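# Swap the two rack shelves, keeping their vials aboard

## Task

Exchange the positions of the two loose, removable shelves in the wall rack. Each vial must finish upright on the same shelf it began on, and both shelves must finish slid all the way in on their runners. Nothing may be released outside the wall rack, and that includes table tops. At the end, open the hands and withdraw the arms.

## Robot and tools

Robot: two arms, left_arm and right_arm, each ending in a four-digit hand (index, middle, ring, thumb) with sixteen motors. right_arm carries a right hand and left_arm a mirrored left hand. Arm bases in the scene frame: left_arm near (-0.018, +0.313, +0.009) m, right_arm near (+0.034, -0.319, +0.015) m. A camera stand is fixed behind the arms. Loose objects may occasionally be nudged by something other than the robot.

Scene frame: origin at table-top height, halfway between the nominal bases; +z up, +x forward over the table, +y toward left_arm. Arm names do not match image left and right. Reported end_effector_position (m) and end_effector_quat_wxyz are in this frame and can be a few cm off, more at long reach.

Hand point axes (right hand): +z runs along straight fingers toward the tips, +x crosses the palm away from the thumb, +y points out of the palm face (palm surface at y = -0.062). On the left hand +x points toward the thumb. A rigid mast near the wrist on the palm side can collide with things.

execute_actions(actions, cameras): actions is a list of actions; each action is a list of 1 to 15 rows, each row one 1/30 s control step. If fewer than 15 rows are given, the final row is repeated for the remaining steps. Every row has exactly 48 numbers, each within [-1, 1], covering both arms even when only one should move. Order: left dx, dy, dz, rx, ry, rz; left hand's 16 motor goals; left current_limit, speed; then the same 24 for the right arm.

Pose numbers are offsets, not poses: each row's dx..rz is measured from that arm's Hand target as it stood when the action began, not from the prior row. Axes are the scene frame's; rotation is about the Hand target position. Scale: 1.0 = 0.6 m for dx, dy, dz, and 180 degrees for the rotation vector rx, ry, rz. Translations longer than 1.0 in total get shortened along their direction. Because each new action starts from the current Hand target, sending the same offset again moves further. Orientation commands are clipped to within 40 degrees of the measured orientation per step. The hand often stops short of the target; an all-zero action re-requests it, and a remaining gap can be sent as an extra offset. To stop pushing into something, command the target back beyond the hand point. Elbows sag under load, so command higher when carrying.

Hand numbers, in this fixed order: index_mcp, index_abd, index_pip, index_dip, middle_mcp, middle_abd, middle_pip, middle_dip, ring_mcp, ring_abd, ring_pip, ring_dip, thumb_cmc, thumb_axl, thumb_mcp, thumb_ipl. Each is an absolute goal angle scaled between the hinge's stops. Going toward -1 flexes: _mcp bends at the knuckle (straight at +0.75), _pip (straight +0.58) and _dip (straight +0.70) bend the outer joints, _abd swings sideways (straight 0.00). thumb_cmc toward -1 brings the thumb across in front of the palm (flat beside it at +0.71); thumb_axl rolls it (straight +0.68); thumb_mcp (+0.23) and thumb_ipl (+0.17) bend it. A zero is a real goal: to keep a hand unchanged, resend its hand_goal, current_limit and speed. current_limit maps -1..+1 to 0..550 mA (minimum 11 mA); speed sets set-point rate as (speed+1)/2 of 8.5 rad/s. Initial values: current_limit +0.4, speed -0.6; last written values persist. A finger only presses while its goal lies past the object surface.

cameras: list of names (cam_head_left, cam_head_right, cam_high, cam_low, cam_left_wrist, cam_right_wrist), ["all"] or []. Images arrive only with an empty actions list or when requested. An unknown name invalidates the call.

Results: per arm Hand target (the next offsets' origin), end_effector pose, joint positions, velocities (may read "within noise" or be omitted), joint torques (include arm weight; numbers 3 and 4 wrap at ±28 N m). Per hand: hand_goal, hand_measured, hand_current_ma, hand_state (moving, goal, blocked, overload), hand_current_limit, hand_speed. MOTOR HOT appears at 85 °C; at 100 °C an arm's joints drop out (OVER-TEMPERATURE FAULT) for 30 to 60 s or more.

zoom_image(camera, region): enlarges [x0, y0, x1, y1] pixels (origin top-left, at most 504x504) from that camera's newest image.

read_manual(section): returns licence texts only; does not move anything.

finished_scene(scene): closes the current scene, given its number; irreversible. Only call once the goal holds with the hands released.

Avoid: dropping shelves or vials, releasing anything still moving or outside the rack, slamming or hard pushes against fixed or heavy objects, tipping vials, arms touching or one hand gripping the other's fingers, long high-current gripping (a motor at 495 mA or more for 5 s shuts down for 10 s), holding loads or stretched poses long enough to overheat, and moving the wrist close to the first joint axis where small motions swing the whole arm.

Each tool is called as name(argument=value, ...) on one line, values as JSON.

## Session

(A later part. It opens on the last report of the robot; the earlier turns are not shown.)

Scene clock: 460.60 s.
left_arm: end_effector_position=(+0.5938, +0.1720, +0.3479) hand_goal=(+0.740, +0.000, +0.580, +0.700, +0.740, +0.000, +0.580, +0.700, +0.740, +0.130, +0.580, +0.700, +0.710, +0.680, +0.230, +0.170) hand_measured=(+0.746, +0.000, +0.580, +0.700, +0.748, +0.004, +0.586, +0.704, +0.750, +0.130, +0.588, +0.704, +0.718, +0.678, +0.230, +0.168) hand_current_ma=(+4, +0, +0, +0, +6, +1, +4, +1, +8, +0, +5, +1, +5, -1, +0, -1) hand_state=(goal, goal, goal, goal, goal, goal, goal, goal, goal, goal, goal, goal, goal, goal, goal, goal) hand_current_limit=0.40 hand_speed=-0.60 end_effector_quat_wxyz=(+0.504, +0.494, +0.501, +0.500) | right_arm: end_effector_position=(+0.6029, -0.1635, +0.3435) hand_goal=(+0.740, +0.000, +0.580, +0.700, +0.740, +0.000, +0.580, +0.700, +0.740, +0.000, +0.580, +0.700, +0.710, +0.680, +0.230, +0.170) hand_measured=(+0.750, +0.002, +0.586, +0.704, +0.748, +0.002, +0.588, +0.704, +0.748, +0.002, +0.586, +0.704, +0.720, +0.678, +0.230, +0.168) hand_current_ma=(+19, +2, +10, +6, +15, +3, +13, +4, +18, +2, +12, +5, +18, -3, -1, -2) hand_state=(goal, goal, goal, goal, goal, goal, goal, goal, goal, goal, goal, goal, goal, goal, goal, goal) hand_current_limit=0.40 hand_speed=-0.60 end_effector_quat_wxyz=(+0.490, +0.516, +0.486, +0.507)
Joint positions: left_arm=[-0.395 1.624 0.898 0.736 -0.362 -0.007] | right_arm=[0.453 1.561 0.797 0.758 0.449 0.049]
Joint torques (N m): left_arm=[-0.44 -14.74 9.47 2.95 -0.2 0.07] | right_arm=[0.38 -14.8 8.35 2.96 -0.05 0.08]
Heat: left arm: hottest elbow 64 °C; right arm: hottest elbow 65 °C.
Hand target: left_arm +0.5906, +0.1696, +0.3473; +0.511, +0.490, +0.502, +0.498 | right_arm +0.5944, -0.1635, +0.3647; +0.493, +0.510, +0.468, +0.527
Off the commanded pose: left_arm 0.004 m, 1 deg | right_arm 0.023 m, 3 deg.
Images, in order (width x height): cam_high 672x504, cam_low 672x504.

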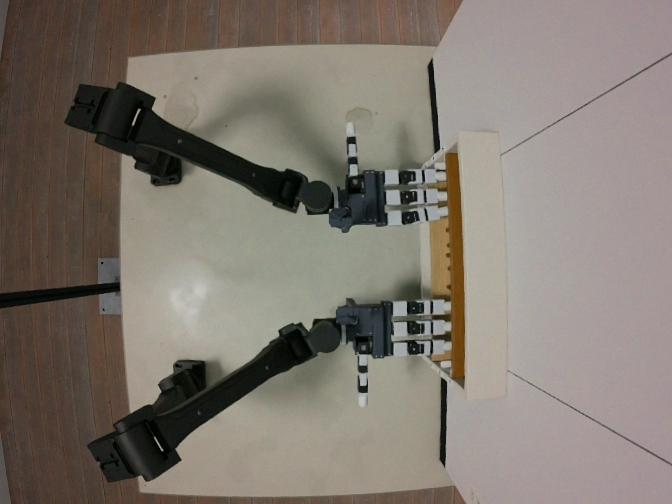

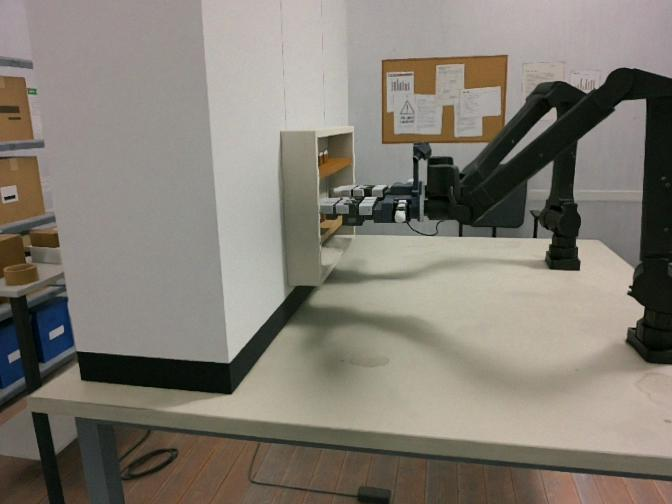

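execute_actions(actions=[[[-0.04,0,0,0,0.001,0,0.74,0,0.58,0.7,0.74,0,0.58,0.7,0.74,0.13,0.58,0.7,0.71,0.68,0.23,0.17,0.4,-0.6,-0.04,0,0,0,0.001,0,0.74,0,0.58,0.7,0.74,0,0.58,0.7,0.74,0,0.58,0.7,0.71,0.68,0.23,0.17,0.4,-0.6]],[[-0.045,0,0,0,0,0,0.74,0,0.58,0.7,0.74,0,0.58,0.7,0.74,0.13,0.58,0.7,0.71,0.68,0.23,0.17,0.4,-0.6,-0.045,0,0,0,0,0,0.74,0,0.58,0.7,0.74,0,0.58,0.7,0.74,0,0.58,0.7,0.71,0.68,0.23,0.17,0.4,-0.6]],[[-0.045,0,0,0,0,0,0.74,0,0.58,0.7,0.74,0,0.58,0.7,0.74,0.13,0.58,0.7,0.71,0.68,0.23,0.17,0.4,-0.6,-0.045,0,0,0,0,0,0.74,0,0.58,0.7,0.74,0,0.58,0.7,0.74,0,0.58,0.7,0.71,0.68,0.23,0.17,0.4,-0.6]]], cameras=["all"])

zoom_image(camera="cam_high", region=[390, 120, 490, 200])

zoom_image(camera="cam_high", region=[390, 340, 490, 420])

zoom_image(camera="cam_low", region=[270, 110, 390, 300])

Scene clock: 463.47 s.
left_arm: end_effector_position=(+0.5145, +0.1711, +0.3434) hand_goal=(+0.740, +0.000, +0.580, +0.700, +0.740, +0.000, +0.580, +0.700, +0.740, +0.130, +0.580, +0.700, +0.710, +0.680, +0.230, +0.170) hand_measured=(+0.748, +0.000, +0.580, +0.700, +0.748, +0.002, +0.586, +0.704, +0.750, +0.130, +0.588, +0.704, +0.718, +0.678, +0.230, +0.168) hand_current_ma=(+5, +0, +0, +0, +6, +1, +3, +1, +8, +0, +5, +1, +5, -1, +0, -1) hand_state=(goal, goal, goal, goal, goal, goal, goal, goal, goal, goal, goal, goal, goal, goal, goal, goal) hand_current_limit=0.40 hand_speed=-0.60 end_effector_quat_wxyz=(+0.501, +0.498, +0.503, +0.498) | right_arm: end_effector_position=(+0.5214, -0.1626, +0.3508) hand_goal=(+0.740, +0.000, +0.580, +0.700, +0.740, +0.000, +0.580, +0.700, +0.740, +0.000, +0.580, +0.700, +0.710, +0.680, +0.230, +0.170) hand_measured=(+0.750, +0.000, +0.586, +0.704, +0.748, +0.002, +0.588, +0.702, +0.748, +0.002, +0.586, +0.704, +0.720, +0.678, +0.230, +0.168) hand_current_ma=(+19, +1, +10, +6, +15, +2, +13, +4, +18, +1, +12, +5, +18, -3, -1, -2) hand_state=(goal, goal, goal, goal, goal, goal, goal, goal, goal, goal, goal, goal, goal, goal, goal, goal) hand_current_limit=0.40 hand_speed=-0.60 end_effector_quat_wxyz=(+0.490, +0.514, +0.483, +0.512)
Joint positions: left_arm=[-0.468 1.456 0.691 0.763 -0.434 -0.009] | right_arm=[0.549 1.376 0.611 0.77 0.542 0.05]
Joint torques (N m): left_arm=[-0.44 -12.1 9.78 2.93 -0.17 0.08] | right_arm=[0.32 -10.87 8.58 2.88 -0.04 0.02]
Heat: left arm: hottest elbow 63 °C; right arm: hottest elbow 64 °C.
Hand target: left_arm +0.5126, +0.1696, +0.3473; +0.510, +0.490, +0.503, +0.497 | right_arm +0.5165, -0.1635, +0.3646; +0.492, +0.510, +0.469, +0.526
Off the commanded pose: left_arm 0.005 m, 1 deg | right_arm 0.015 m, 2 deg.
camera_calibration:
cam_left_wrist: T_world_to_cam=[[-0.0158174, -0.747988, -0.663524, 0.332632], [-0.745627, 0.450959, -0.490589, 0.428429], [0.666176, 0.486981, -0.564853, -0.112879], [0, 0, 0, 1]] pos_world=[0.399907, 0.110571, 0.367132]
cam_right_wrist: T_world_to_cam=[[-0.0364576, -0.802569, 0.595444, -0.290621], [-0.747843, -0.373319, -0.548966, 0.472085], [0.662874, -0.465313, -0.586586, -0.0940329], [0, 0, 0, 1]] pos_world=[0.404782, -0.10076, 0.377049]

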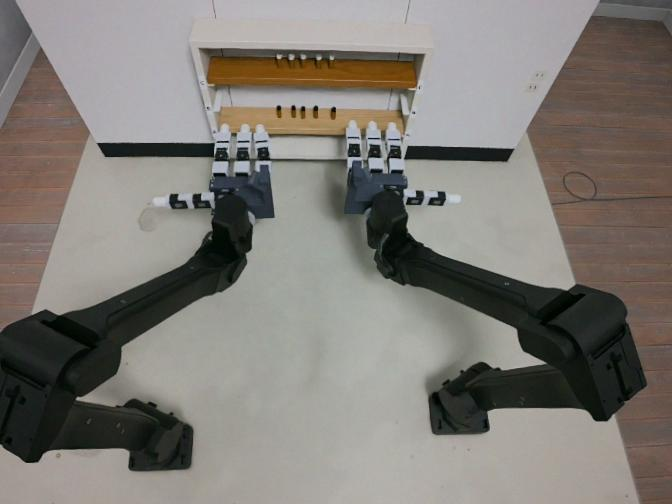

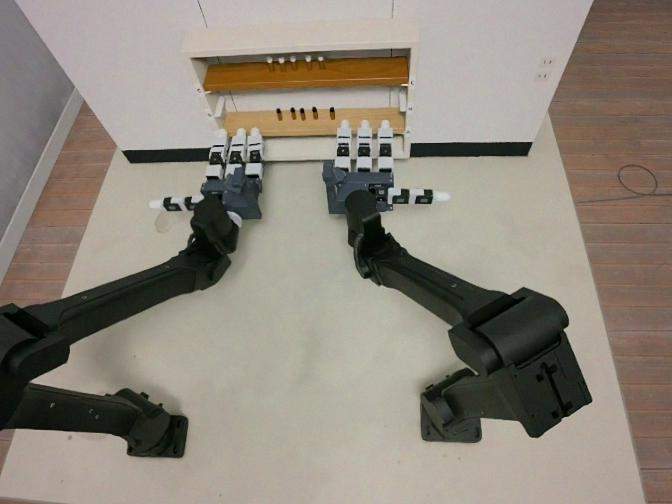

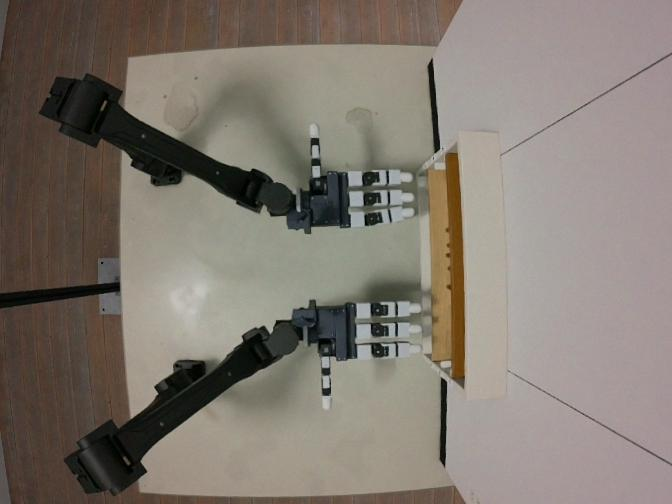

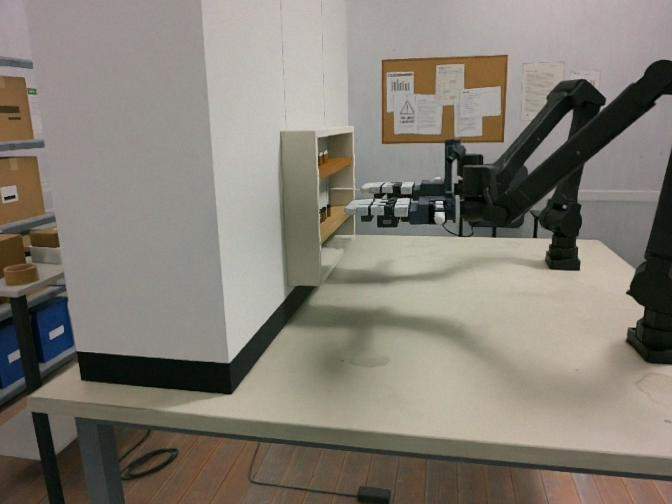

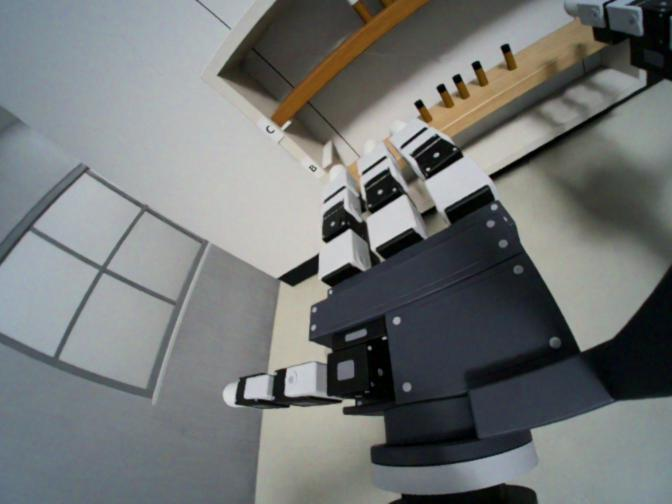

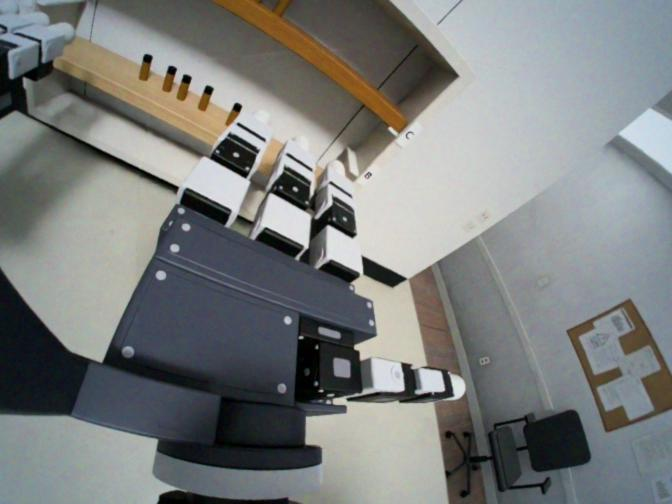

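Scaled by 5.040.

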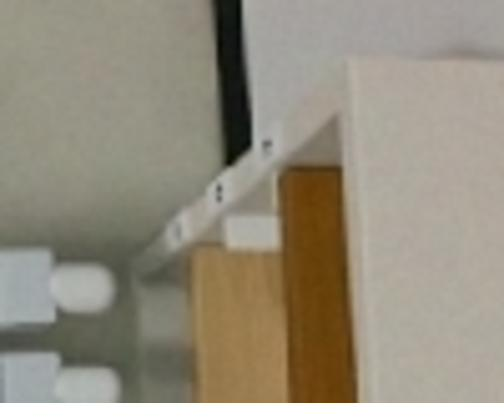

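Scaled by 5.040.

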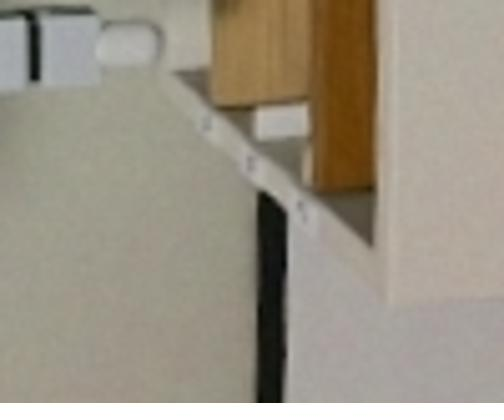

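Scaled by 2.653.

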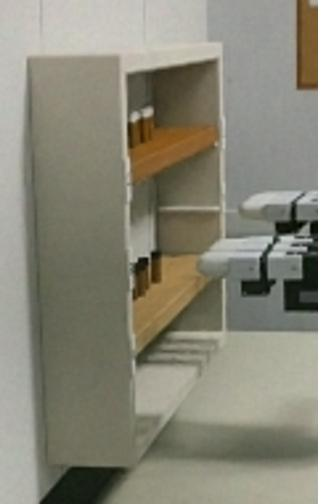

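zoom_image(camera="cam_head_left", region=[180, 10, 320, 150])

zoom_image(camera="cam_head_left", region=[320, 20, 460, 160])

zoom_image(camera="cam_left_wrist", region=[200, 60, 420, 220])

zoom_image(camera="cam_right_wrist", region=[240, 40, 460, 220])

Scaled by 3.600.

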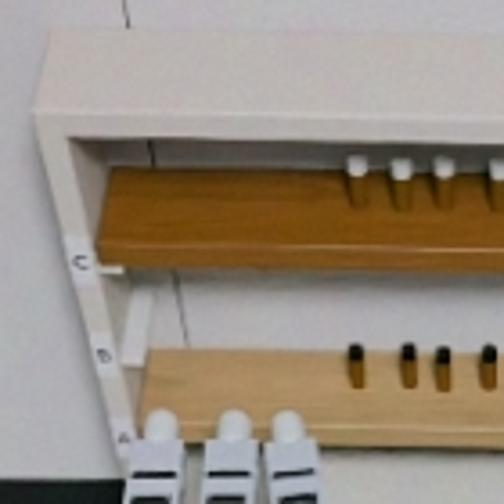

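Scaled by 3.600.

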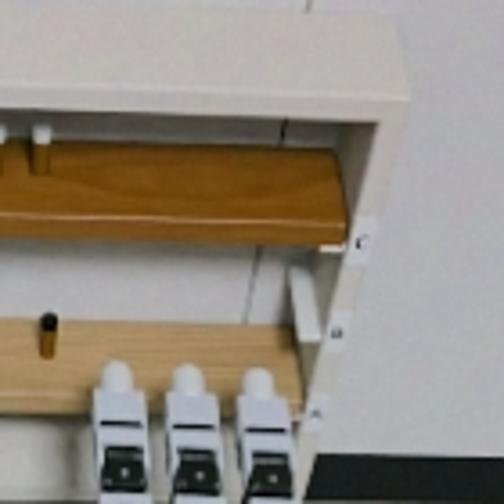

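Scaled by 2.291 from the camera's 672x504 image, which has a finer 960x720 frame.

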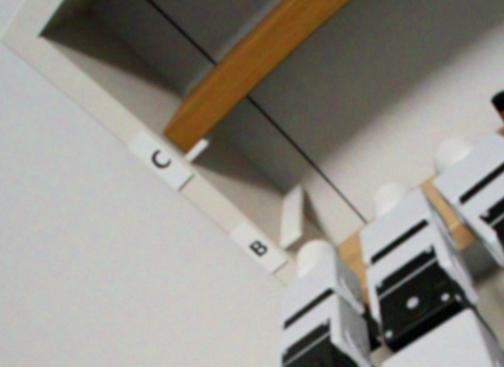

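Scaled by 2.291 from the camera's 672x504 image, which has a finer 960x720 frame.

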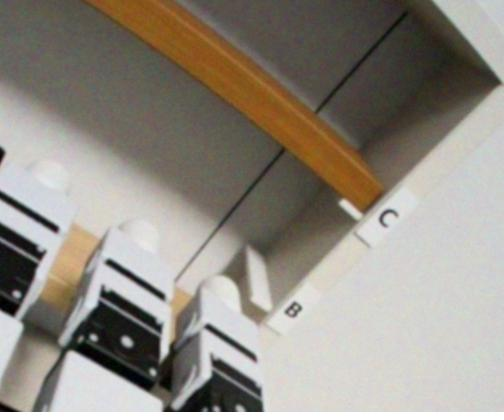

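execute_actions(actions=[[[0,0,0.045,0,0.001,0,0.75,0,0.58,0.7,0.75,0,0.58,0.7,0.75,0.0,0.58,0.7,0.71,0.68,0.23,0.17,0.4,-0.6,0,0,0.035,0,-0.006,0,0.75,0,0.58,0.7,0.75,0,0.58,0.7,0.75,0,0.58,0.7,0.71,0.68,0.23,0.17,0.4,-0.6]],[[0,0,0.045,0,0,0,0.75,0,0.58,0.7,0.75,0,0.58,0.7,0.75,0,0.58,0.7,0.71,0.68,0.23,0.17,0.4,-0.6,0,0,0.045,0,0,0,0.75,0,0.58,0.7,0.75,0,0.58,0.7,0.75,0,0.58,0.7,0.71,0.68,0.23,0.17,0.4,-0.6]],[[0,0,0.040,0,0,0,0.75,0,0.58,0.7,0.75,0,0.58,0.7,0.75,0.0,0.58,0.7,0.71,0.68,0.23,0.17,0.4,-0.6,0,0,0.040,0,0,0,0.75,0,0.58,0.7,0.75,0,0.58,0.7,0.75,0,0.58,0.7,0.71,0.68,0.23,0.17,0.4,-0.6]]])

Scene clock: 469.27 s.
left_arm: end_effector_position=(+0.5068, +0.1748, +0.4056) hand_goal=(+0.750, +0.000, +0.580, +0.700, +0.750, +0.000, +0.580, +0.700, +0.750, +0.000, +0.580, +0.700, +0.710, +0.680, +0.230, +0.170) hand_measured=(+0.758, +0.000, +0.580, +0.700, +0.758, +0.002, +0.584, +0.704, +0.760, +0.004, +0.586, +0.704, +0.718, +0.678, +0.230, +0.168) hand_current_ma=(+6, +0, +0, +0, +6, +1, +3, +1, +8, +1, +3, +1, +5, -1, +0, -1) hand_state=(goal, goal, goal, goal, goal, goal, goal, goal, goal, goal, goal, goal, goal, goal, goal, goal) hand_current_limit=0.40 hand_speed=-0.60 end_effector_quat_wxyz=(+0.496, +0.502, +0.505, +0.497) | right_arm: end_effector_position=(+0.5117, -0.1681, +0.3992) hand_goal=(+0.750, +0.000, +0.580, +0.700, +0.750, +0.000, +0.580, +0.700, +0.750, +0.000, +0.580, +0.700, +0.710, +0.680, +0.230, +0.170) hand_measured=(+0.760, +0.000, +0.586, +0.704, +0.758, +0.002, +0.586, +0.702, +0.760, +0.002, +0.586, +0.704, +0.720, +0.678, +0.230, +0.168) hand_current_ma=(+21, +1, +9, +5, +17, +2, +11, +4, +19, +1, +10, +5, +18, -3, -1, -2) hand_state=(goal, goal, goal, goal, goal, goal, goal, goal, goal, goal, goal, goal, goal, goal, goal, goal) hand_current_limit=0.40 hand_speed=-0.60 end_effector_quat_wxyz=(+0.490, +0.514, +0.486, +0.509)
Joint positions: left_arm=[-0.468 1.299 0.753 0.53 -0.434 -0.009] | right_arm=[0.549 1.231 0.649 0.582 0.541 0.047]
Joint torques (N m): left_arm=[-0.44 -10.7 14.63 1.77 -0.19 0.07] | right_arm=[0.15 -9.05 14.39 1.89 -0.09 -0.05]
Heat: left arm: hottest elbow 62 °C; right arm: hottest elbow 63 °C.
Hand target: left_arm +0.5126, +0.1697, +0.4254; +0.509, +0.491, +0.503, +0.496 | right_arm +0.5165, -0.1636, +0.4366; +0.497, +0.506, +0.465, +0.531
Off the commanded pose: left_arm 0.021 m, 2 deg | right_arm 0.038 m, 4 deg.

execute_actions(actions=[[[0.012,0,0.02,0,0,0,0.75,0,0.58,0.7,0.75,0,0.58,0.7,0.75,0.0,0.58,0.7,0.71,0.68,0.23,0.17,0.4,-0.6,0.012,0,0.03,0,0,0,0.75,0,0.58,0.7,0.75,0,0.58,0.7,0.75,0,0.58,0.7,0.71,0.68,0.23,0.17,0.4,-0.6]],[[0.02,0,0.0,0,0,0,0.75,0,0.58,0.7,0.75,0,0.58,0.7,0.75,0,0.58,0.7,0.71,0.68,0.23,0.17,0.4,-0.6,0.02,0,0.0,0,0,0,0.75,0,0.58,0.7,0.75,0,0.58,0.7,0.75,0,0.58,0.7,0.71,0.68,0.23,0.17,0.4,-0.6]],[[0.02,0,0,0,0,0,0.75,0,0.58,0.7,0.75,0,0.58,0.7,0.75,0.0,0.58,0.7,0.71,0.68,0.23,0.17,0.4,-0.6,0.018,0,0,0,0,0,0.75,0,0.58,0.7,0.75,0,0.58,0.7,0.75,0,0.58,0.7,0.71,0.68,0.23,0.17,0.4,-0.6]]], cameras=["cam_low", "cam_high"])

zoom_image(camera="cam_low", region=[290, 110, 410, 200])

Scene clock: 472.13 s.
left_arm: end_effector_position=(+0.5322, +0.1697, +0.4217) hand_goal=(+0.750, +0.000, +0.580, +0.700, +0.750, +0.000, +0.580, +0.700, +0.750, +0.000, +0.580, +0.700, +0.710, +0.680, +0.230, +0.170) hand_measured=(+0.758, +0.000, +0.580, +0.700, +0.758, +0.002, +0.584, +0.704, +0.760, +0.002, +0.586, +0.704, +0.718, +0.678, +0.230, +0.168) hand_current_ma=(+6, +0, +0, +0, +6, +1, +3, +1, +8, +1, +3, +1, +5, -1, +0, -1) hand_state=(goal, goal, goal, goal, goal, goal, goal, goal, goal, goal, goal, goal, goal, goal, goal, goal) hand_current_limit=0.40 hand_speed=-0.60 end_effector_quat_wxyz=(+0.500, +0.502, +0.502, +0.495) | right_arm: end_effector_position=(+0.5356, -0.1649, +0.4219) hand_goal=(+0.750, +0.000, +0.580, +0.700, +0.750, +0.000, +0.580, +0.700, +0.750, +0.000, +0.580, +0.700, +0.710, +0.680, +0.230, +0.170) hand_measured=(+0.760, +0.000, +0.586, +0.704, +0.758, +0.002, +0.586, +0.702, +0.760, +0.002, +0.586, +0.704, +0.720, +0.678, +0.230, +0.168) hand_current_ma=(+21, +1, +8, +5, +17, +2, +11, +4, +19, +1, +9, +5, +18, -3, -1, -2) hand_state=(goal, goal, goal, goal, goal, goal, goal, goal, goal, goal, goal, goal, goal, goal, goal, goal) hand_current_limit=0.40 hand_speed=-0.60 end_effector_quat_wxyz=(+0.489, +0.511, +0.486, +0.513)
Joint positions: left_arm=[-0.45 1.343 0.838 0.495 -0.41 -0.009] | right_arm=[0.521 1.257 0.736 0.527 0.506 0.047]
Joint torques (N m): left_arm=[0.85 -10.58 15.19 1.98 0.07 0.06] | right_arm=[-0.73 -8.06 15.13 2.22 -0.25 -0.02]
Heat: left arm: hottest elbow 62 °C; right arm: hottest elbow 63 °C.
Hand target: left_arm +0.5438, +0.1697, +0.4374; +0.509, +0.491, +0.503, +0.496 | right_arm +0.5464, -0.1634, +0.4548; +0.496, +0.505, +0.465, +0.531
Off the commanded pose: left_arm 0.019 m, 2 deg | right_arm 0.035 m, 3 deg.
Images, in order (width x height): cam_high 672x504, cam_low 672x504.

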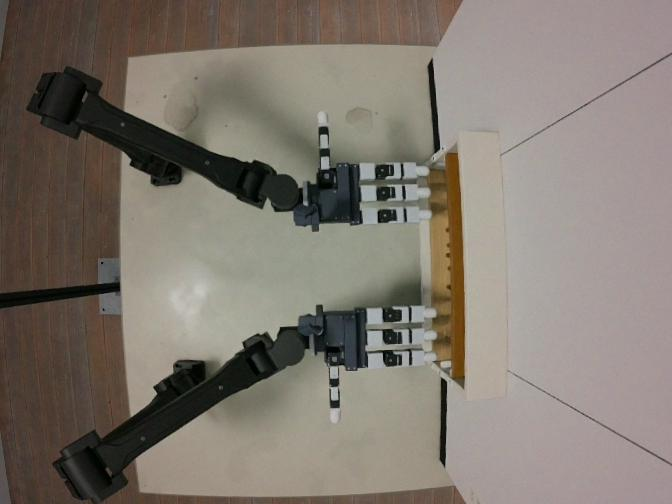

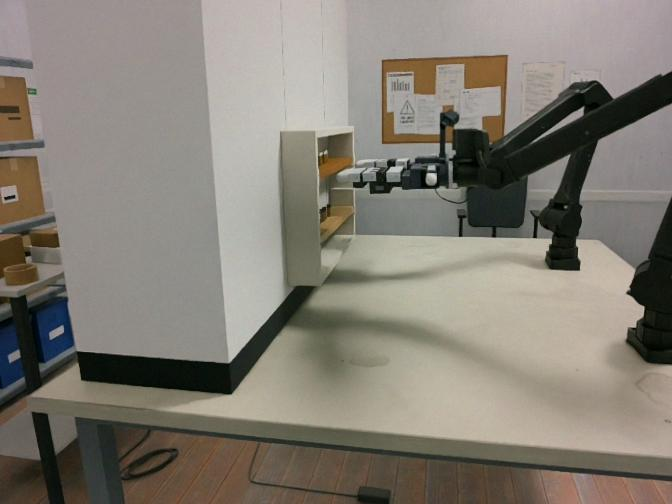

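Scaled by 4.200.

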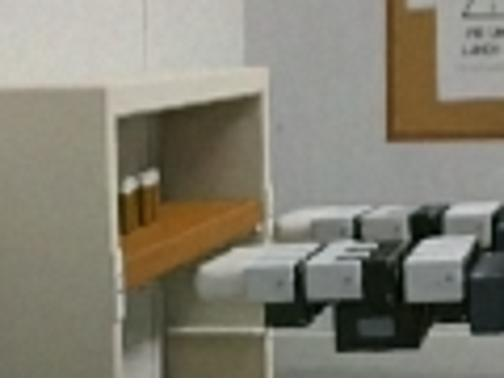

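execute_actions(actions=[[[0.018,0,0.006,0,0,0,0.75,0,0.58,0.7,0.75,0,0.58,0.7,0.75,0.0,0.58,0.7,0.71,0.68,0.23,0.17,0.4,-0.6,0.016,0,0.002,0,0,0,0.75,0,0.58,0.7,0.75,0,0.58,0.7,0.75,0,0.58,0.7,0.71,0.68,0.23,0.17,0.4,-0.6]],[[0.018,0,0.006,0,0,0,0.75,0,0.58,0.7,0.75,0,0.58,0.7,0.75,0.0,0.58,0.7,0.71,0.68,0.23,0.17,0.4,-0.6,0.016,0,0.002,0,0,0,0.75,0,0.58,0.7,0.75,0,0.58,0.7,0.75,0,0.58,0.7,0.71,0.68,0.23,0.17,0.4,-0.6]]], cameras=["cam_low", "cam_high"])

zoom_image(camera="cam_low", region=[290, 110, 410, 200])

zoom_image(camera="cam_high", region=[390, 120, 530, 410])

Scene clock: 474.17 s.
left_arm: end_effector_position=(+0.5524, +0.1693, +0.4318) hand_goal=(+0.750, +0.000, +0.580, +0.700, +0.750, +0.000, +0.580, +0.700, +0.750, +0.000, +0.580, +0.700, +0.710, +0.680, +0.230, +0.170) hand_measured=(+0.758, +0.000, +0.580, +0.700, +0.758, +0.002, +0.584, +0.704, +0.760, +0.002, +0.586, +0.704, +0.718, +0.678, +0.230, +0.168) hand_current_ma=(+6, +0, +0, +0, +6, +1, +3, +1, +8, +1, +3, +1, +5, -1, +0, -1) hand_state=(goal, goal, goal, goal, goal, goal, goal, goal, goal, goal, goal, goal, goal, goal, goal, goal) hand_current_limit=0.40 hand_speed=-0.60 end_effector_quat_wxyz=(+0.503, +0.500, +0.501, +0.496) | right_arm: end_effector_position=(+0.5540, -0.1648, +0.4259) hand_goal=(+0.750, +0.000, +0.580, +0.700, +0.750, +0.000, +0.580, +0.700, +0.750, +0.000, +0.580, +0.700, +0.710, +0.680, +0.230, +0.170) hand_measured=(+0.760, +0.000, +0.586, +0.704, +0.758, +0.002, +0.586, +0.702, +0.760, +0.002, +0.586, +0.704, +0.720, +0.678, +0.230, +0.168) hand_current_ma=(+21, +1, +8, +5, +17, +2, +11, +4, +19, +1, +9, +5, +18, -3, -1, -2) hand_state=(goal, goal, goal, goal, goal, goal, goal, goal, goal, goal, goal, goal, goal, goal, goal, goal) hand_current_limit=0.40 hand_speed=-0.60 end_effector_quat_wxyz=(+0.490, +0.511, +0.484, +0.515)
Joint positions: left_arm=[-0.432 1.382 0.901 0.478 -0.391 -0.009] | right_arm=[0.499 1.299 0.781 0.527 0.484 0.047]
Joint torques (N m): left_arm=[0.62 -11.16 15.36 1.81 0.08 0.08] | right_arm=[-0.79 -8.76 15.19 2.14 -0.24 -0.02]
Heat: left arm: hottest elbow 62 °C; right arm: hottest elbow 63 °C.
Hand target: left_arm +0.5653, +0.1697, +0.4446; +0.509, +0.491, +0.503, +0.496 | right_arm +0.5656, -0.1635, +0.4571; +0.496, +0.505, +0.465, +0.531
Off the commanded pose: left_arm 0.018 m, 1 deg | right_arm 0.033 m, 3 deg.
Images, in order (width x height): cam_high 672x504, cam_low 672x504.

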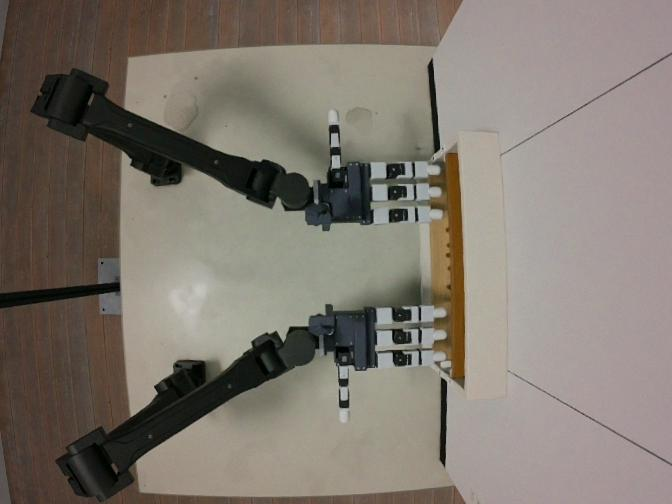

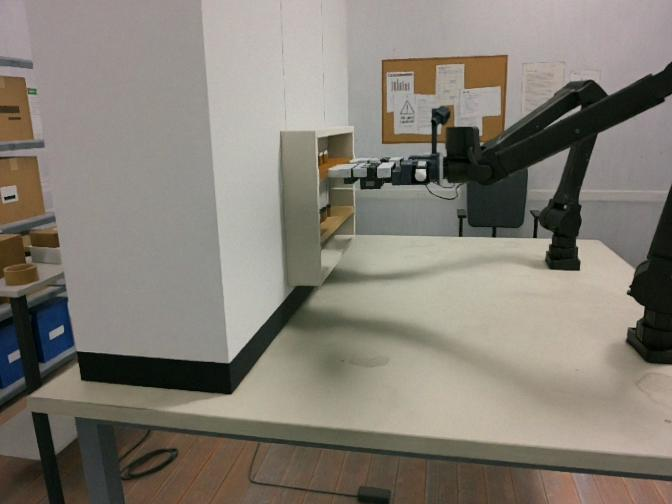

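Scaled by 4.200.

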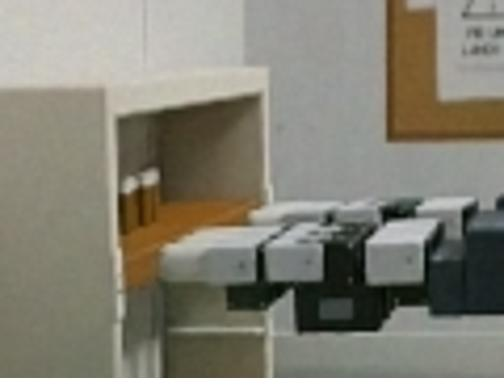

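Scaled by 1.738.

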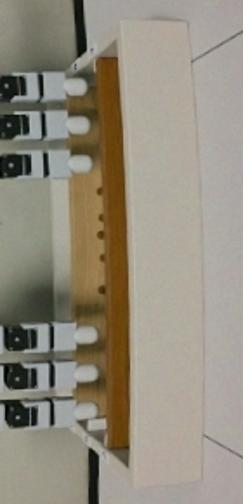

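execute_actions(actions=[[[0.004,0,-0.015,0,0,0,0.75,0,0.58,0.7,0.75,0,0.58,0.7,0.75,0.0,0.58,0.7,0.71,0.68,0.23,0.17,0.4,-0.6,0.006,0,-0.010,0,0,0,0.75,0,0.58,0.7,0.75,0,0.58,0.7,0.75,0,0.58,0.7,0.71,0.68,0.23,0.17,0.4,-0.6]],[[0.006,0,-0.010,0,0,0,0.75,0,0.58,0.7,0.75,0,0.58,0.7,0.75,0.0,0.58,0.7,0.71,0.68,0.23,0.17,0.4,-0.6,0.006,0,-0.006,0,0,0,0.75,0,0.58,0.7,0.75,0,0.58,0.7,0.75,0,0.58,0.7,0.71,0.68,0.23,0.17,0.4,-0.6]]], cameras=["cam_low", "cam_high"])

zoom_image(camera="cam_low", region=[290, 110, 410, 200])

zoom_image(camera="cam_high", region=[390, 120, 530, 410])

Scene clock: 476.37 s.
left_arm: end_effector_position=(+0.5613, +0.1675, +0.4149) hand_goal=(+0.750, +0.000, +0.580, +0.700, +0.750, +0.000, +0.580, +0.700, +0.750, +0.000, +0.580, +0.700, +0.710, +0.680, +0.230, +0.170) hand_measured=(+0.758, +0.000, +0.580, +0.700, +0.758, +0.002, +0.584, +0.704, +0.760, +0.002, +0.586, +0.704, +0.718, +0.678, +0.230, +0.168) hand_current_ma=(+6, +0, +0, +0, +6, +1, +3, +1, +8, +1, +3, +1, +5, -1, +0, -1) hand_state=(goal, goal, goal, goal, goal, goal, goal, goal, goal, goal, goal, goal, goal, goal, goal, goal) hand_current_limit=0.40 hand_speed=-0.60 end_effector_quat_wxyz=(+0.495, +0.508, +0.504, +0.492) | right_arm: end_effector_position=(+0.5622, -0.1639, +0.4123) hand_goal=(+0.750, +0.000, +0.580, +0.700, +0.750, +0.000, +0.580, +0.700, +0.750, +0.000, +0.580, +0.700, +0.710, +0.680, +0.230, +0.170) hand_measured=(+0.760, +0.000, +0.586, +0.704, +0.758, +0.002, +0.586, +0.702, +0.760, +0.002, +0.586, +0.704, +0.720, +0.678, +0.230, +0.168) hand_current_ma=(+21, +1, +8, +5, +17, +2, +11, +4, +19, +1, +9, +5, +18, -3, -1, -2) hand_state=(goal, goal, goal, goal, goal, goal, goal, goal, goal, goal, goal, goal, goal, goal, goal, goal) hand_current_limit=0.40 hand_speed=-0.60 end_effector_quat_wxyz=(+0.487, +0.514, +0.492, +0.507)
Joint positions: left_arm=[-0.428 1.417 0.901 0.49 -0.385 -0.009] | right_arm=[0.491 1.329 0.782 0.534 0.476 0.047]
Joint torques (N m): left_arm=[0.79 -11.52 14.52 3.04 0.07 0.08] | right_arm=[-0.91 -9.17 14.93 3.03 -0.22 0]
Heat: left arm: hottest elbow 63 °C; right arm: hottest elbow 63 °C.
Hand target: left_arm +0.5714, +0.1697, +0.4295; +0.509, +0.491, +0.503, +0.496 | right_arm +0.5729, -0.1636, +0.4475; +0.497, +0.506, +0.465, +0.531
Off the commanded pose: left_arm 0.018 m, 3 deg | right_arm 0.037 m, 4 deg.
Images, in order (width x height): cam_high 672x504, cam_low 672x504.

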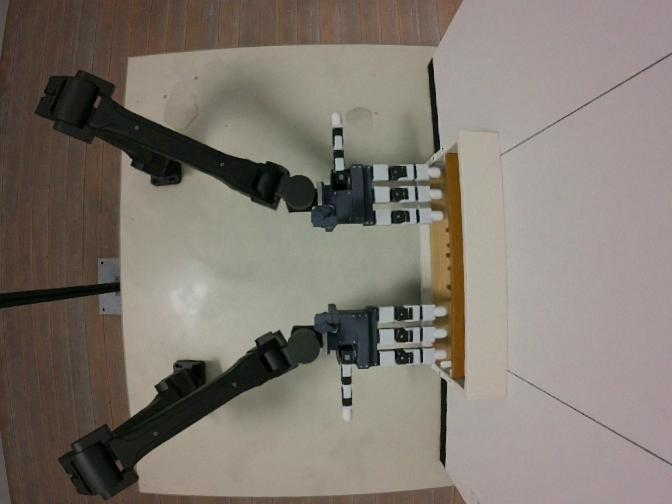

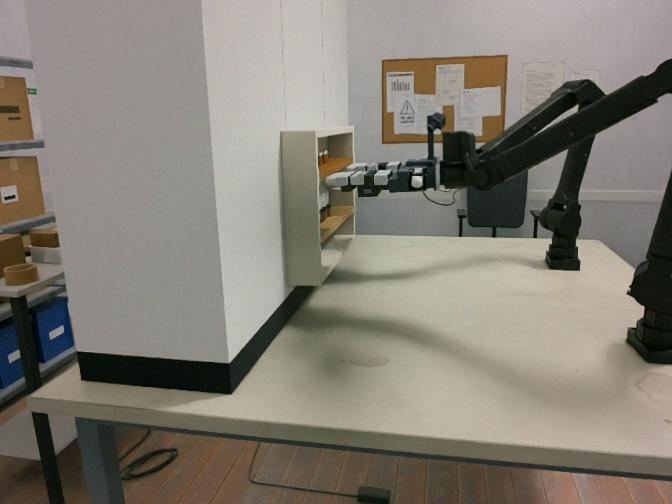

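Scaled by 4.200.

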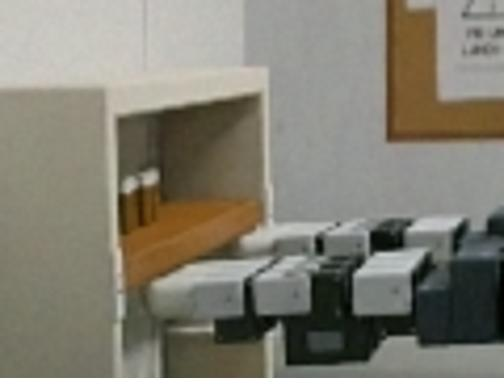

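Scaled by 1.738.

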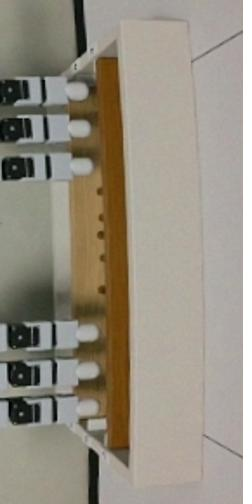

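execute_actions(actions=[[[0.004,0,0.016,0,-0.003,0,0.75,0,0.58,0.7,0.75,0,0.58,0.7,0.75,0.0,0.58,0.7,0.71,0.68,0.23,0.17,0.4,-0.6,0.004,0,0.012,0,-0.003,0,0.75,0,0.58,0.7,0.75,0,0.58,0.7,0.75,0,0.58,0.7,0.71,0.68,0.23,0.17,0.4,-0.6]],[[0.004,0,0.006,0,-0.002,0,0.75,0,0.58,0.7,0.75,0,0.58,0.7,0.75,0.0,0.58,0.7,0.71,0.68,0.23,0.17,0.4,-0.6,0.004,0,0.006,0,-0.003,0,0.75,0,0.58,0.7,0.75,0,0.58,0.7,0.75,0,0.58,0.7,0.71,0.68,0.23,0.17,0.4,-0.6]]], cameras=["cam_low", "cam_high"])

zoom_image(camera="cam_low", region=[290, 110, 410, 200])

zoom_image(camera="cam_high", region=[390, 120, 530, 410])

Scene clock: 479.23 s.
left_arm: end_effector_position=(+0.5638, +0.1685, +0.4253) hand_goal=(+0.750, +0.000, +0.580, +0.700, +0.750, +0.000, +0.580, +0.700, +0.750, +0.000, +0.580, +0.700, +0.710, +0.680, +0.230, +0.170) hand_measured=(+0.758, +0.000, +0.580, +0.700, +0.758, +0.002, +0.584, +0.704, +0.760, +0.002, +0.586, +0.704, +0.718, +0.678, +0.230, +0.168) hand_current_ma=(+6, +0, +0, +0, +6, +1, +3, +1, +8, +1, +3, +1, +5, -1, +0, -1) hand_state=(goal, goal, goal, goal, goal, goal, goal, goal, goal, goal, goal, goal, goal, goal, goal, goal) hand_current_limit=0.40 hand_speed=-0.60 end_effector_quat_wxyz=(+0.502, +0.502, +0.502, +0.495) | right_arm: end_effector_position=(+0.5664, -0.1644, +0.4221) hand_goal=(+0.750, +0.000, +0.580, +0.700, +0.750, +0.000, +0.580, +0.700, +0.750, +0.000, +0.580, +0.700, +0.710, +0.680, +0.230, +0.170) hand_measured=(+0.760, +0.000, +0.586, +0.704, +0.758, +0.002, +0.586, +0.702, +0.760, +0.002, +0.586, +0.704, +0.720, +0.678, +0.230, +0.168) hand_current_ma=(+23, +0, +8, +5, +17, +2, +11, +4, +19, +1, +9, +5, +18, -3, -1, -2) hand_state=(goal, goal, goal, goal, goal, goal, goal, goal, goal, goal, goal, goal, goal, goal, goal, goal) hand_current_limit=0.40 hand_speed=-0.60 end_effector_quat_wxyz=(+0.490, +0.510, +0.486, +0.513)
Joint positions: left_arm=[-0.423 1.417 0.92 0.49 -0.38 -0.009] | right_arm=[0.484 1.333 0.803 0.537 0.469 0.045]
Joint torques (N m): left_arm=[0.91 -11.46 15.42 2.66 0.08 0.11] | right_arm=[-0.79 -8.94 15.3 3.04 -0.24 -0.09]
Heat: left arm: hottest elbow 63 °C; right arm: hottest elbow 63 °C.
Hand target: left_arm +0.5762, +0.1697, +0.4427; +0.513, +0.487, +0.499, +0.500 | right_arm +0.5777, -0.1635, +0.4582; +0.501, +0.500, +0.460, +0.536
Off the commanded pose: left_arm 0.021 m, 2 deg | right_arm 0.038 m, 4 deg.
Images, in order (width x height): cam_high 672x504, cam_low 672x504.

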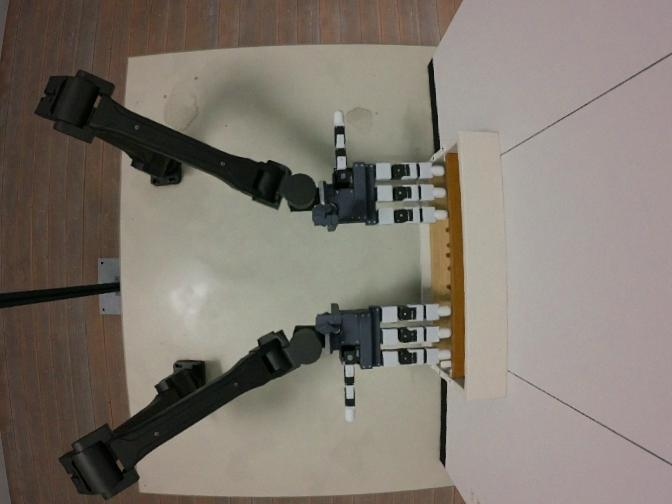

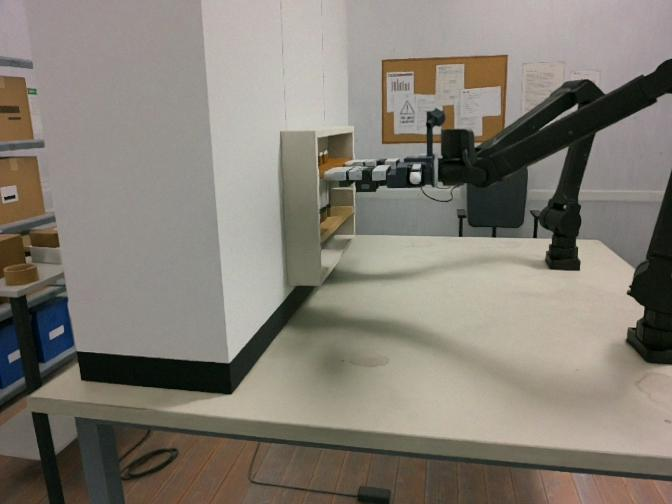

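Scaled by 4.200.

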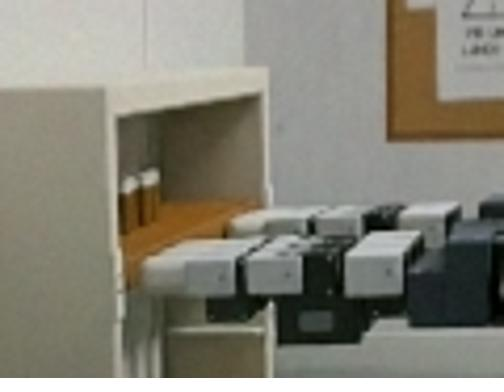

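Scaled by 1.738.

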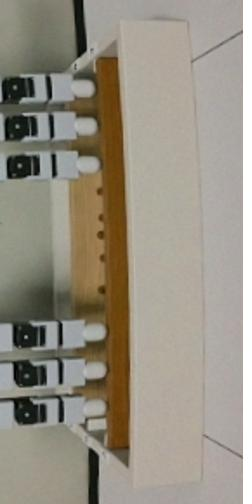

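execute_actions(actions=[[[0.006,0,0.0,0,-0.001,0,0.75,0,0.58,0.7,0.75,0,0.58,0.7,0.75,0.0,0.58,0.7,0.71,0.68,0.23,0.17,0.4,-0.6,0.003,0,0.001,0,-0.001,0,0.75,0,0.58,0.7,0.75,0,0.58,0.7,0.75,0,0.58,0.7,0.71,0.68,0.23,0.17,0.4,-0.6]],[[0.006,0,0.001,0,0,0,0.75,0,0.58,0.7,0.75,0,0.58,0.7,0.75,0.0,0.58,0.7,0.71,0.68,0.23,0.17,0.4,-0.6,0.003,0,0.001,0,0,0,0.75,0,0.58,0.7,0.75,0,0.58,0.7,0.75,0,0.58,0.7,0.71,0.68,0.23,0.17,0.4,-0.6]]], cameras=["cam_high"])

zoom_image(camera="cam_high", region=[390, 120, 530, 410])

Scene clock: 481.07 s.
left_arm: end_effector_position=(+0.5670, +0.1681, +0.4250) hand_goal=(+0.750, +0.000, +0.580, +0.700, +0.750, +0.000, +0.580, +0.700, +0.750, +0.000, +0.580, +0.700, +0.710, +0.680, +0.230, +0.170) hand_measured=(+0.758, +0.000, +0.580, +0.700, +0.758, +0.002, +0.584, +0.704, +0.760, +0.006, +0.584, +0.702, +0.718, +0.678, +0.230, +0.168) hand_current_ma=(+6, +0, +0, +0, +6, +1, +3, +1, +8, +4, +1, +0, +5, -1, +0, -1) hand_state=(goal, goal, goal, goal, goal, goal, goal, goal, goal, goal, goal, goal, goal, goal, goal, goal) hand_current_limit=0.40 hand_speed=-0.60 end_effector_quat_wxyz=(+0.502, +0.503, +0.501, +0.494) | right_arm: end_effector_position=(+0.5666, -0.1642, +0.4221) hand_goal=(+0.750, +0.000, +0.580, +0.700, +0.750, +0.000, +0.580, +0.700, +0.750, +0.000, +0.580, +0.700, +0.710, +0.680, +0.230, +0.170) hand_measured=(+0.760, +0.000, +0.584, +0.702, +0.758, +0.002, +0.586, +0.702, +0.760, +0.002, +0.586, +0.704, +0.720, +0.678, +0.230, +0.168) hand_current_ma=(+24, +0, +8, +4, +17, +2, +11, +3, +19, +1, +9, +5, +18, -3, -1, -2) hand_state=(goal, goal, goal, goal, goal, goal, goal, goal, goal, goal, goal, goal, goal, goal, goal, goal) hand_current_limit=0.40 hand_speed=-0.60 end_effector_quat_wxyz=(+0.490, +0.510, +0.486, +0.514)
Joint positions: left_arm=[-0.421 1.424 0.927 0.49 -0.375 -0.009] | right_arm=[0.484 1.335 0.803 0.541 0.467 0.043]
Joint torques (N m): left_arm=[1.32 -10.93 16.21 2.78 0.1 0.13] | right_arm=[-1.32 -8.47 15.97 3.08 -0.35 -0.06]
Heat: left arm: hottest elbow 63 °C; right arm: hottest elbow 63 °C.
Hand target: left_arm +0.5835, +0.1698, +0.4433; +0.514, +0.486, +0.499, +0.501 | right_arm +0.5812, -0.1635, +0.4596; +0.502, +0.499, +0.459, +0.537
Off the commanded pose: left_arm 0.024 m, 2 deg | right_arm 0.040 m, 4 deg.
Images, in order (width x height): cam_high 672x504.

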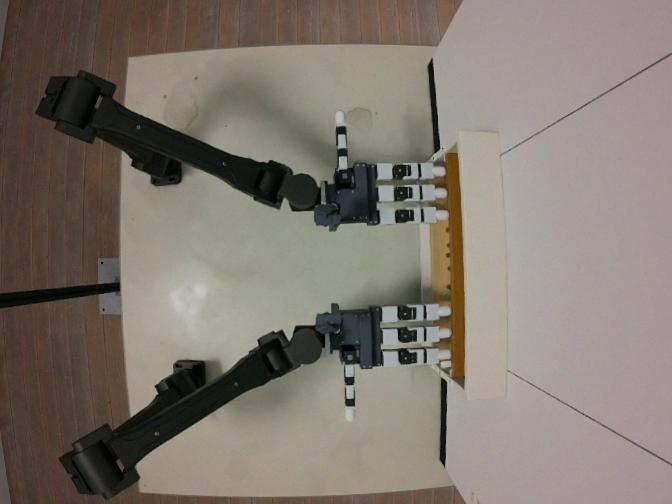

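Scaled by 1.738.

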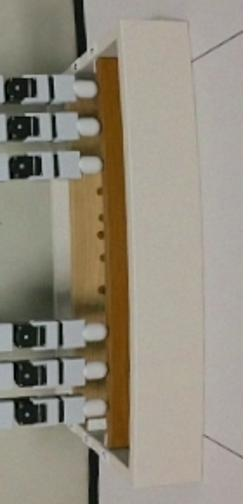

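execute_actions(actions=[[[0.005,0,0.0,0,0,0,0.75,0,0.58,0.7,0.75,0,0.58,0.7,0.75,0.0,0.58,0.7,0.71,0.68,0.23,0.17,0.4,-0.6,0.005,0,0,0,0,0,0.75,0,0.58,0.7,0.75,0,0.58,0.7,0.75,0,0.58,0.7,0.71,0.68,0.23,0.17,0.4,-0.6]],[[0.005,0,0,0,0,0,0.75,0,0.58,0.7,0.75,0,0.58,0.7,0.75,0.0,0.58,0.7,0.71,0.68,0.23,0.17,0.4,-0.6,0.005,0,0,0,0,0,0.75,0,0.58,0.7,0.75,0,0.58,0.7,0.75,0,0.58,0.7,0.71,0.68,0.23,0.17,0.4,-0.6]]], cameras=["cam_high"])

zoom_image(camera="cam_high", region=[390, 120, 530, 410])

Scene clock: 483.00 s.
left_arm: end_effector_position=(+0.5677, +0.1674, +0.4250) hand_goal=(+0.750, +0.000, +0.580, +0.700, +0.750, +0.000, +0.580, +0.700, +0.750, +0.000, +0.580, +0.700, +0.710, +0.680, +0.230, +0.170) hand_measured=(+0.758, +0.000, +0.580, +0.700, +0.758, +0.004, +0.584, +0.702, +0.760, +0.016, +0.584, +0.702, +0.718, +0.678, +0.230, +0.168) hand_current_ma=(+6, +0, +0, +0, +6, +2, +3, +1, +9, +14, +1, +0, +5, -1, +0, -1) hand_state=(goal, goal, goal, goal, goal, goal, goal, goal, goal, goal, goal, goal, goal, goal, goal, goal) hand_current_limit=0.40 hand_speed=-0.60 end_effector_quat_wxyz=(+0.503, +0.503, +0.500, +0.493) | right_arm: end_effector_position=(+0.5670, -0.1641, +0.4218) hand_goal=(+0.750, +0.000, +0.580, +0.700, +0.750, +0.000, +0.580, +0.700, +0.750, +0.000, +0.580, +0.700, +0.710, +0.680, +0.230, +0.170) hand_measured=(+0.760, +0.000, +0.584, +0.702, +0.758, +0.002, +0.586, +0.702, +0.760, +0.002, +0.586, +0.702, +0.720, +0.678, +0.230, +0.168) hand_current_ma=(+24, +1, +8, +4, +17, +2, +10, +3, +19, +1, +9, +4, +18, -3, -1, -2) hand_state=(goal, goal, goal, goal, goal, goal, goal, goal, goal, goal, goal, goal, goal, goal, goal, goal) hand_current_limit=0.40 hand_speed=-0.60 end_effector_quat_wxyz=(+0.490, +0.510, +0.486, +0.514)
Joint positions: left_arm=[-0.42 1.426 0.928 0.49 -0.371 -0.009] | right_arm=[0.484 1.337 0.804 0.543 0.467 0.043]
Joint torques (N m): left_arm=[1.61 -10.11 17.14 2.8 0.12 0.14] | right_arm=[-1.61 -7.77 16.8 2.99 -0.54 -0.07]
Heat: left arm: hottest elbow 63 °C; right arm: hottest elbow 63 °C.
Hand target: left_arm +0.5894, +0.1698, +0.4433; +0.514, +0.486, +0.499, +0.501 | right_arm +0.5872, -0.1635, +0.4594; +0.502, +0.500, +0.459, +0.536
Off the commanded pose: left_arm 0.028 m, 2 deg | right_arm 0.043 m, 4 deg.
Images, in order (width x height): cam_high 672x504.

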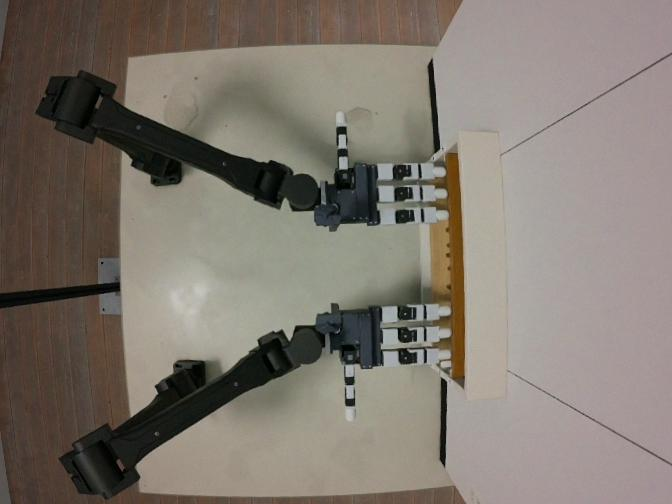

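Scaled by 1.738.

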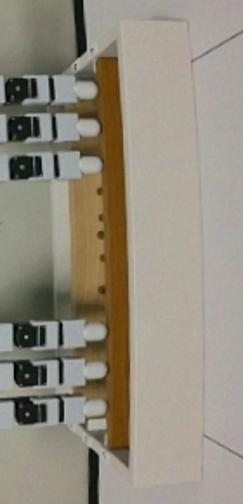

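execute_actions(actions=[[[0.006,0,0.0,0,0,0,0.75,0,0.58,0.7,0.75,0,0.58,0.7,0.75,0.0,0.58,0.7,0.71,0.68,0.23,0.17,0.4,-0.6,0.006,0,0,0,0,0,0.75,0,0.58,0.7,0.75,0,0.58,0.7,0.75,0,0.58,0.7,0.71,0.68,0.23,0.17,0.4,-0.6]],[[0.006,0,0,0,0,0,0.75,0,0.58,0.7,0.75,0,0.58,0.7,0.75,0.0,0.58,0.7,0.71,0.68,0.23,0.17,0.4,-0.6,0.006,0,0,0,0,0,0.75,0,0.58,0.7,0.75,0,0.58,0.7,0.75,0,0.58,0.7,0.71,0.68,0.23,0.17,0.4,-0.6]],[[0.006,0,0,0,0,0,0.75,0,0.58,0.7,0.75,0,0.58,0.7,0.75,0.0,0.58,0.7,0.71,0.68,0.23,0.17,0.4,-0.6,0.006,0,0,0,0,0,0.75,0,0.58,0.7,0.75,0,0.58,0.7,0.75,0,0.58,0.7,0.71,0.68,0.23,0.17,0.4,-0.6]]], cameras=["cam_high"])

zoom_image(camera="cam_high", region=[390, 120, 490, 200])

zoom_image(camera="cam_high", region=[390, 340, 490, 420])

Scene clock: 485.67 s.
left_arm: end_effector_position=(+0.5685, +0.1665, +0.4250) hand_goal=(+0.750, +0.000, +0.580, +0.700, +0.750, +0.000, +0.580, +0.700, +0.750, +0.000, +0.580, +0.700, +0.710, +0.680, +0.230, +0.170) hand_measured=(+0.758, +0.002, +0.580, +0.700, +0.758, +0.014, +0.584, +0.702, +0.760, +0.026, +0.584, +0.702, +0.718, +0.678, +0.230, +0.168) hand_current_ma=(+6, +1, +0, +0, +6, +10, +3, +1, +9, +27, +1, +0, +5, -1, +0, -1) hand_state=(goal, goal, goal, goal, goal, goal, goal, goal, goal, blocked, goal, goal, goal, goal, goal, goal) hand_current_limit=0.40 hand_speed=-0.60 end_effector_quat_wxyz=(+0.504, +0.504, +0.499, +0.492) | right_arm: end_effector_position=(+0.5675, -0.1639, +0.4218) hand_goal=(+0.750, +0.000, +0.580, +0.700, +0.750, +0.000, +0.580, +0.700, +0.750, +0.000, +0.580, +0.700, +0.710, +0.680, +0.230, +0.170) hand_measured=(+0.760, +0.004, +0.584, +0.702, +0.758, +0.006, +0.586, +0.702, +0.760, +0.004, +0.586, +0.702, +0.720, +0.678, +0.230, +0.168) hand_current_ma=(+24, +6, +7, +2, +17, +9, +9, +2, +19, +6, +9, +4, +18, -3, -1, -2) hand_state=(goal, goal, goal, goal, goal, goal, goal, goal, goal, goal, goal, goal, goal, goal, goal, goal) hand_current_limit=0.40 hand_speed=-0.60 end_effector_quat_wxyz=(+0.490, +0.509, +0.485, +0.515)
Joint positions: left_arm=[-0.42 1.428 0.93 0.49 -0.368 -0.009] | right_arm=[0.483 1.34 0.804 0.548 0.466 0.043]
Joint torques (N m): left_arm=[2.2 -8.76 18.78 2.8 0.32 0.12] | right_arm=[-2.43 -6.07 18.51 2.88 -0.9 -0.07]
Heat: left arm: hottest elbow 65 °C; right arm: hottest elbow 63 °C.
Hand target: left_arm +0.6002, +0.1696, +0.4433; +0.514, +0.486, +0.499, +0.501 | right_arm +0.5980, -0.1636, +0.4597; +0.502, +0.500, +0.459, +0.537
Off the commanded pose: left_arm 0.037 m, 3 deg | right_arm 0.048 m, 4 deg.
Images, in order (width x height): cam_high 672x504.

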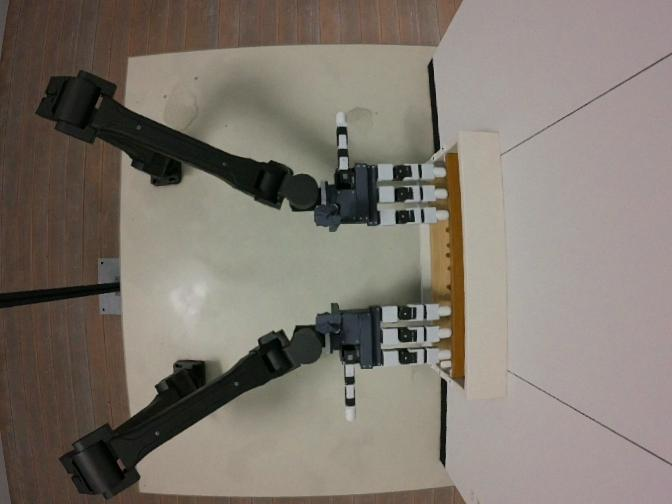

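Scaled by 5.040.

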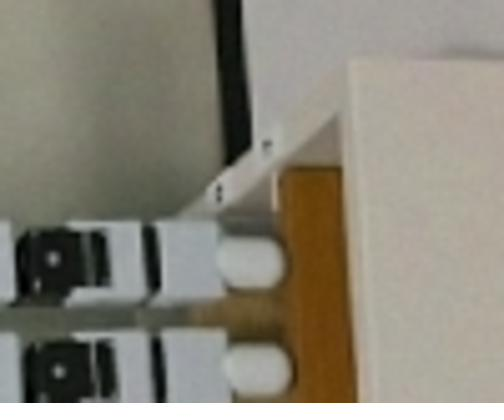

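Scaled by 5.040.

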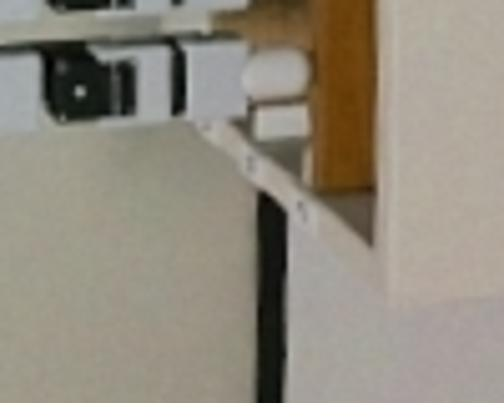

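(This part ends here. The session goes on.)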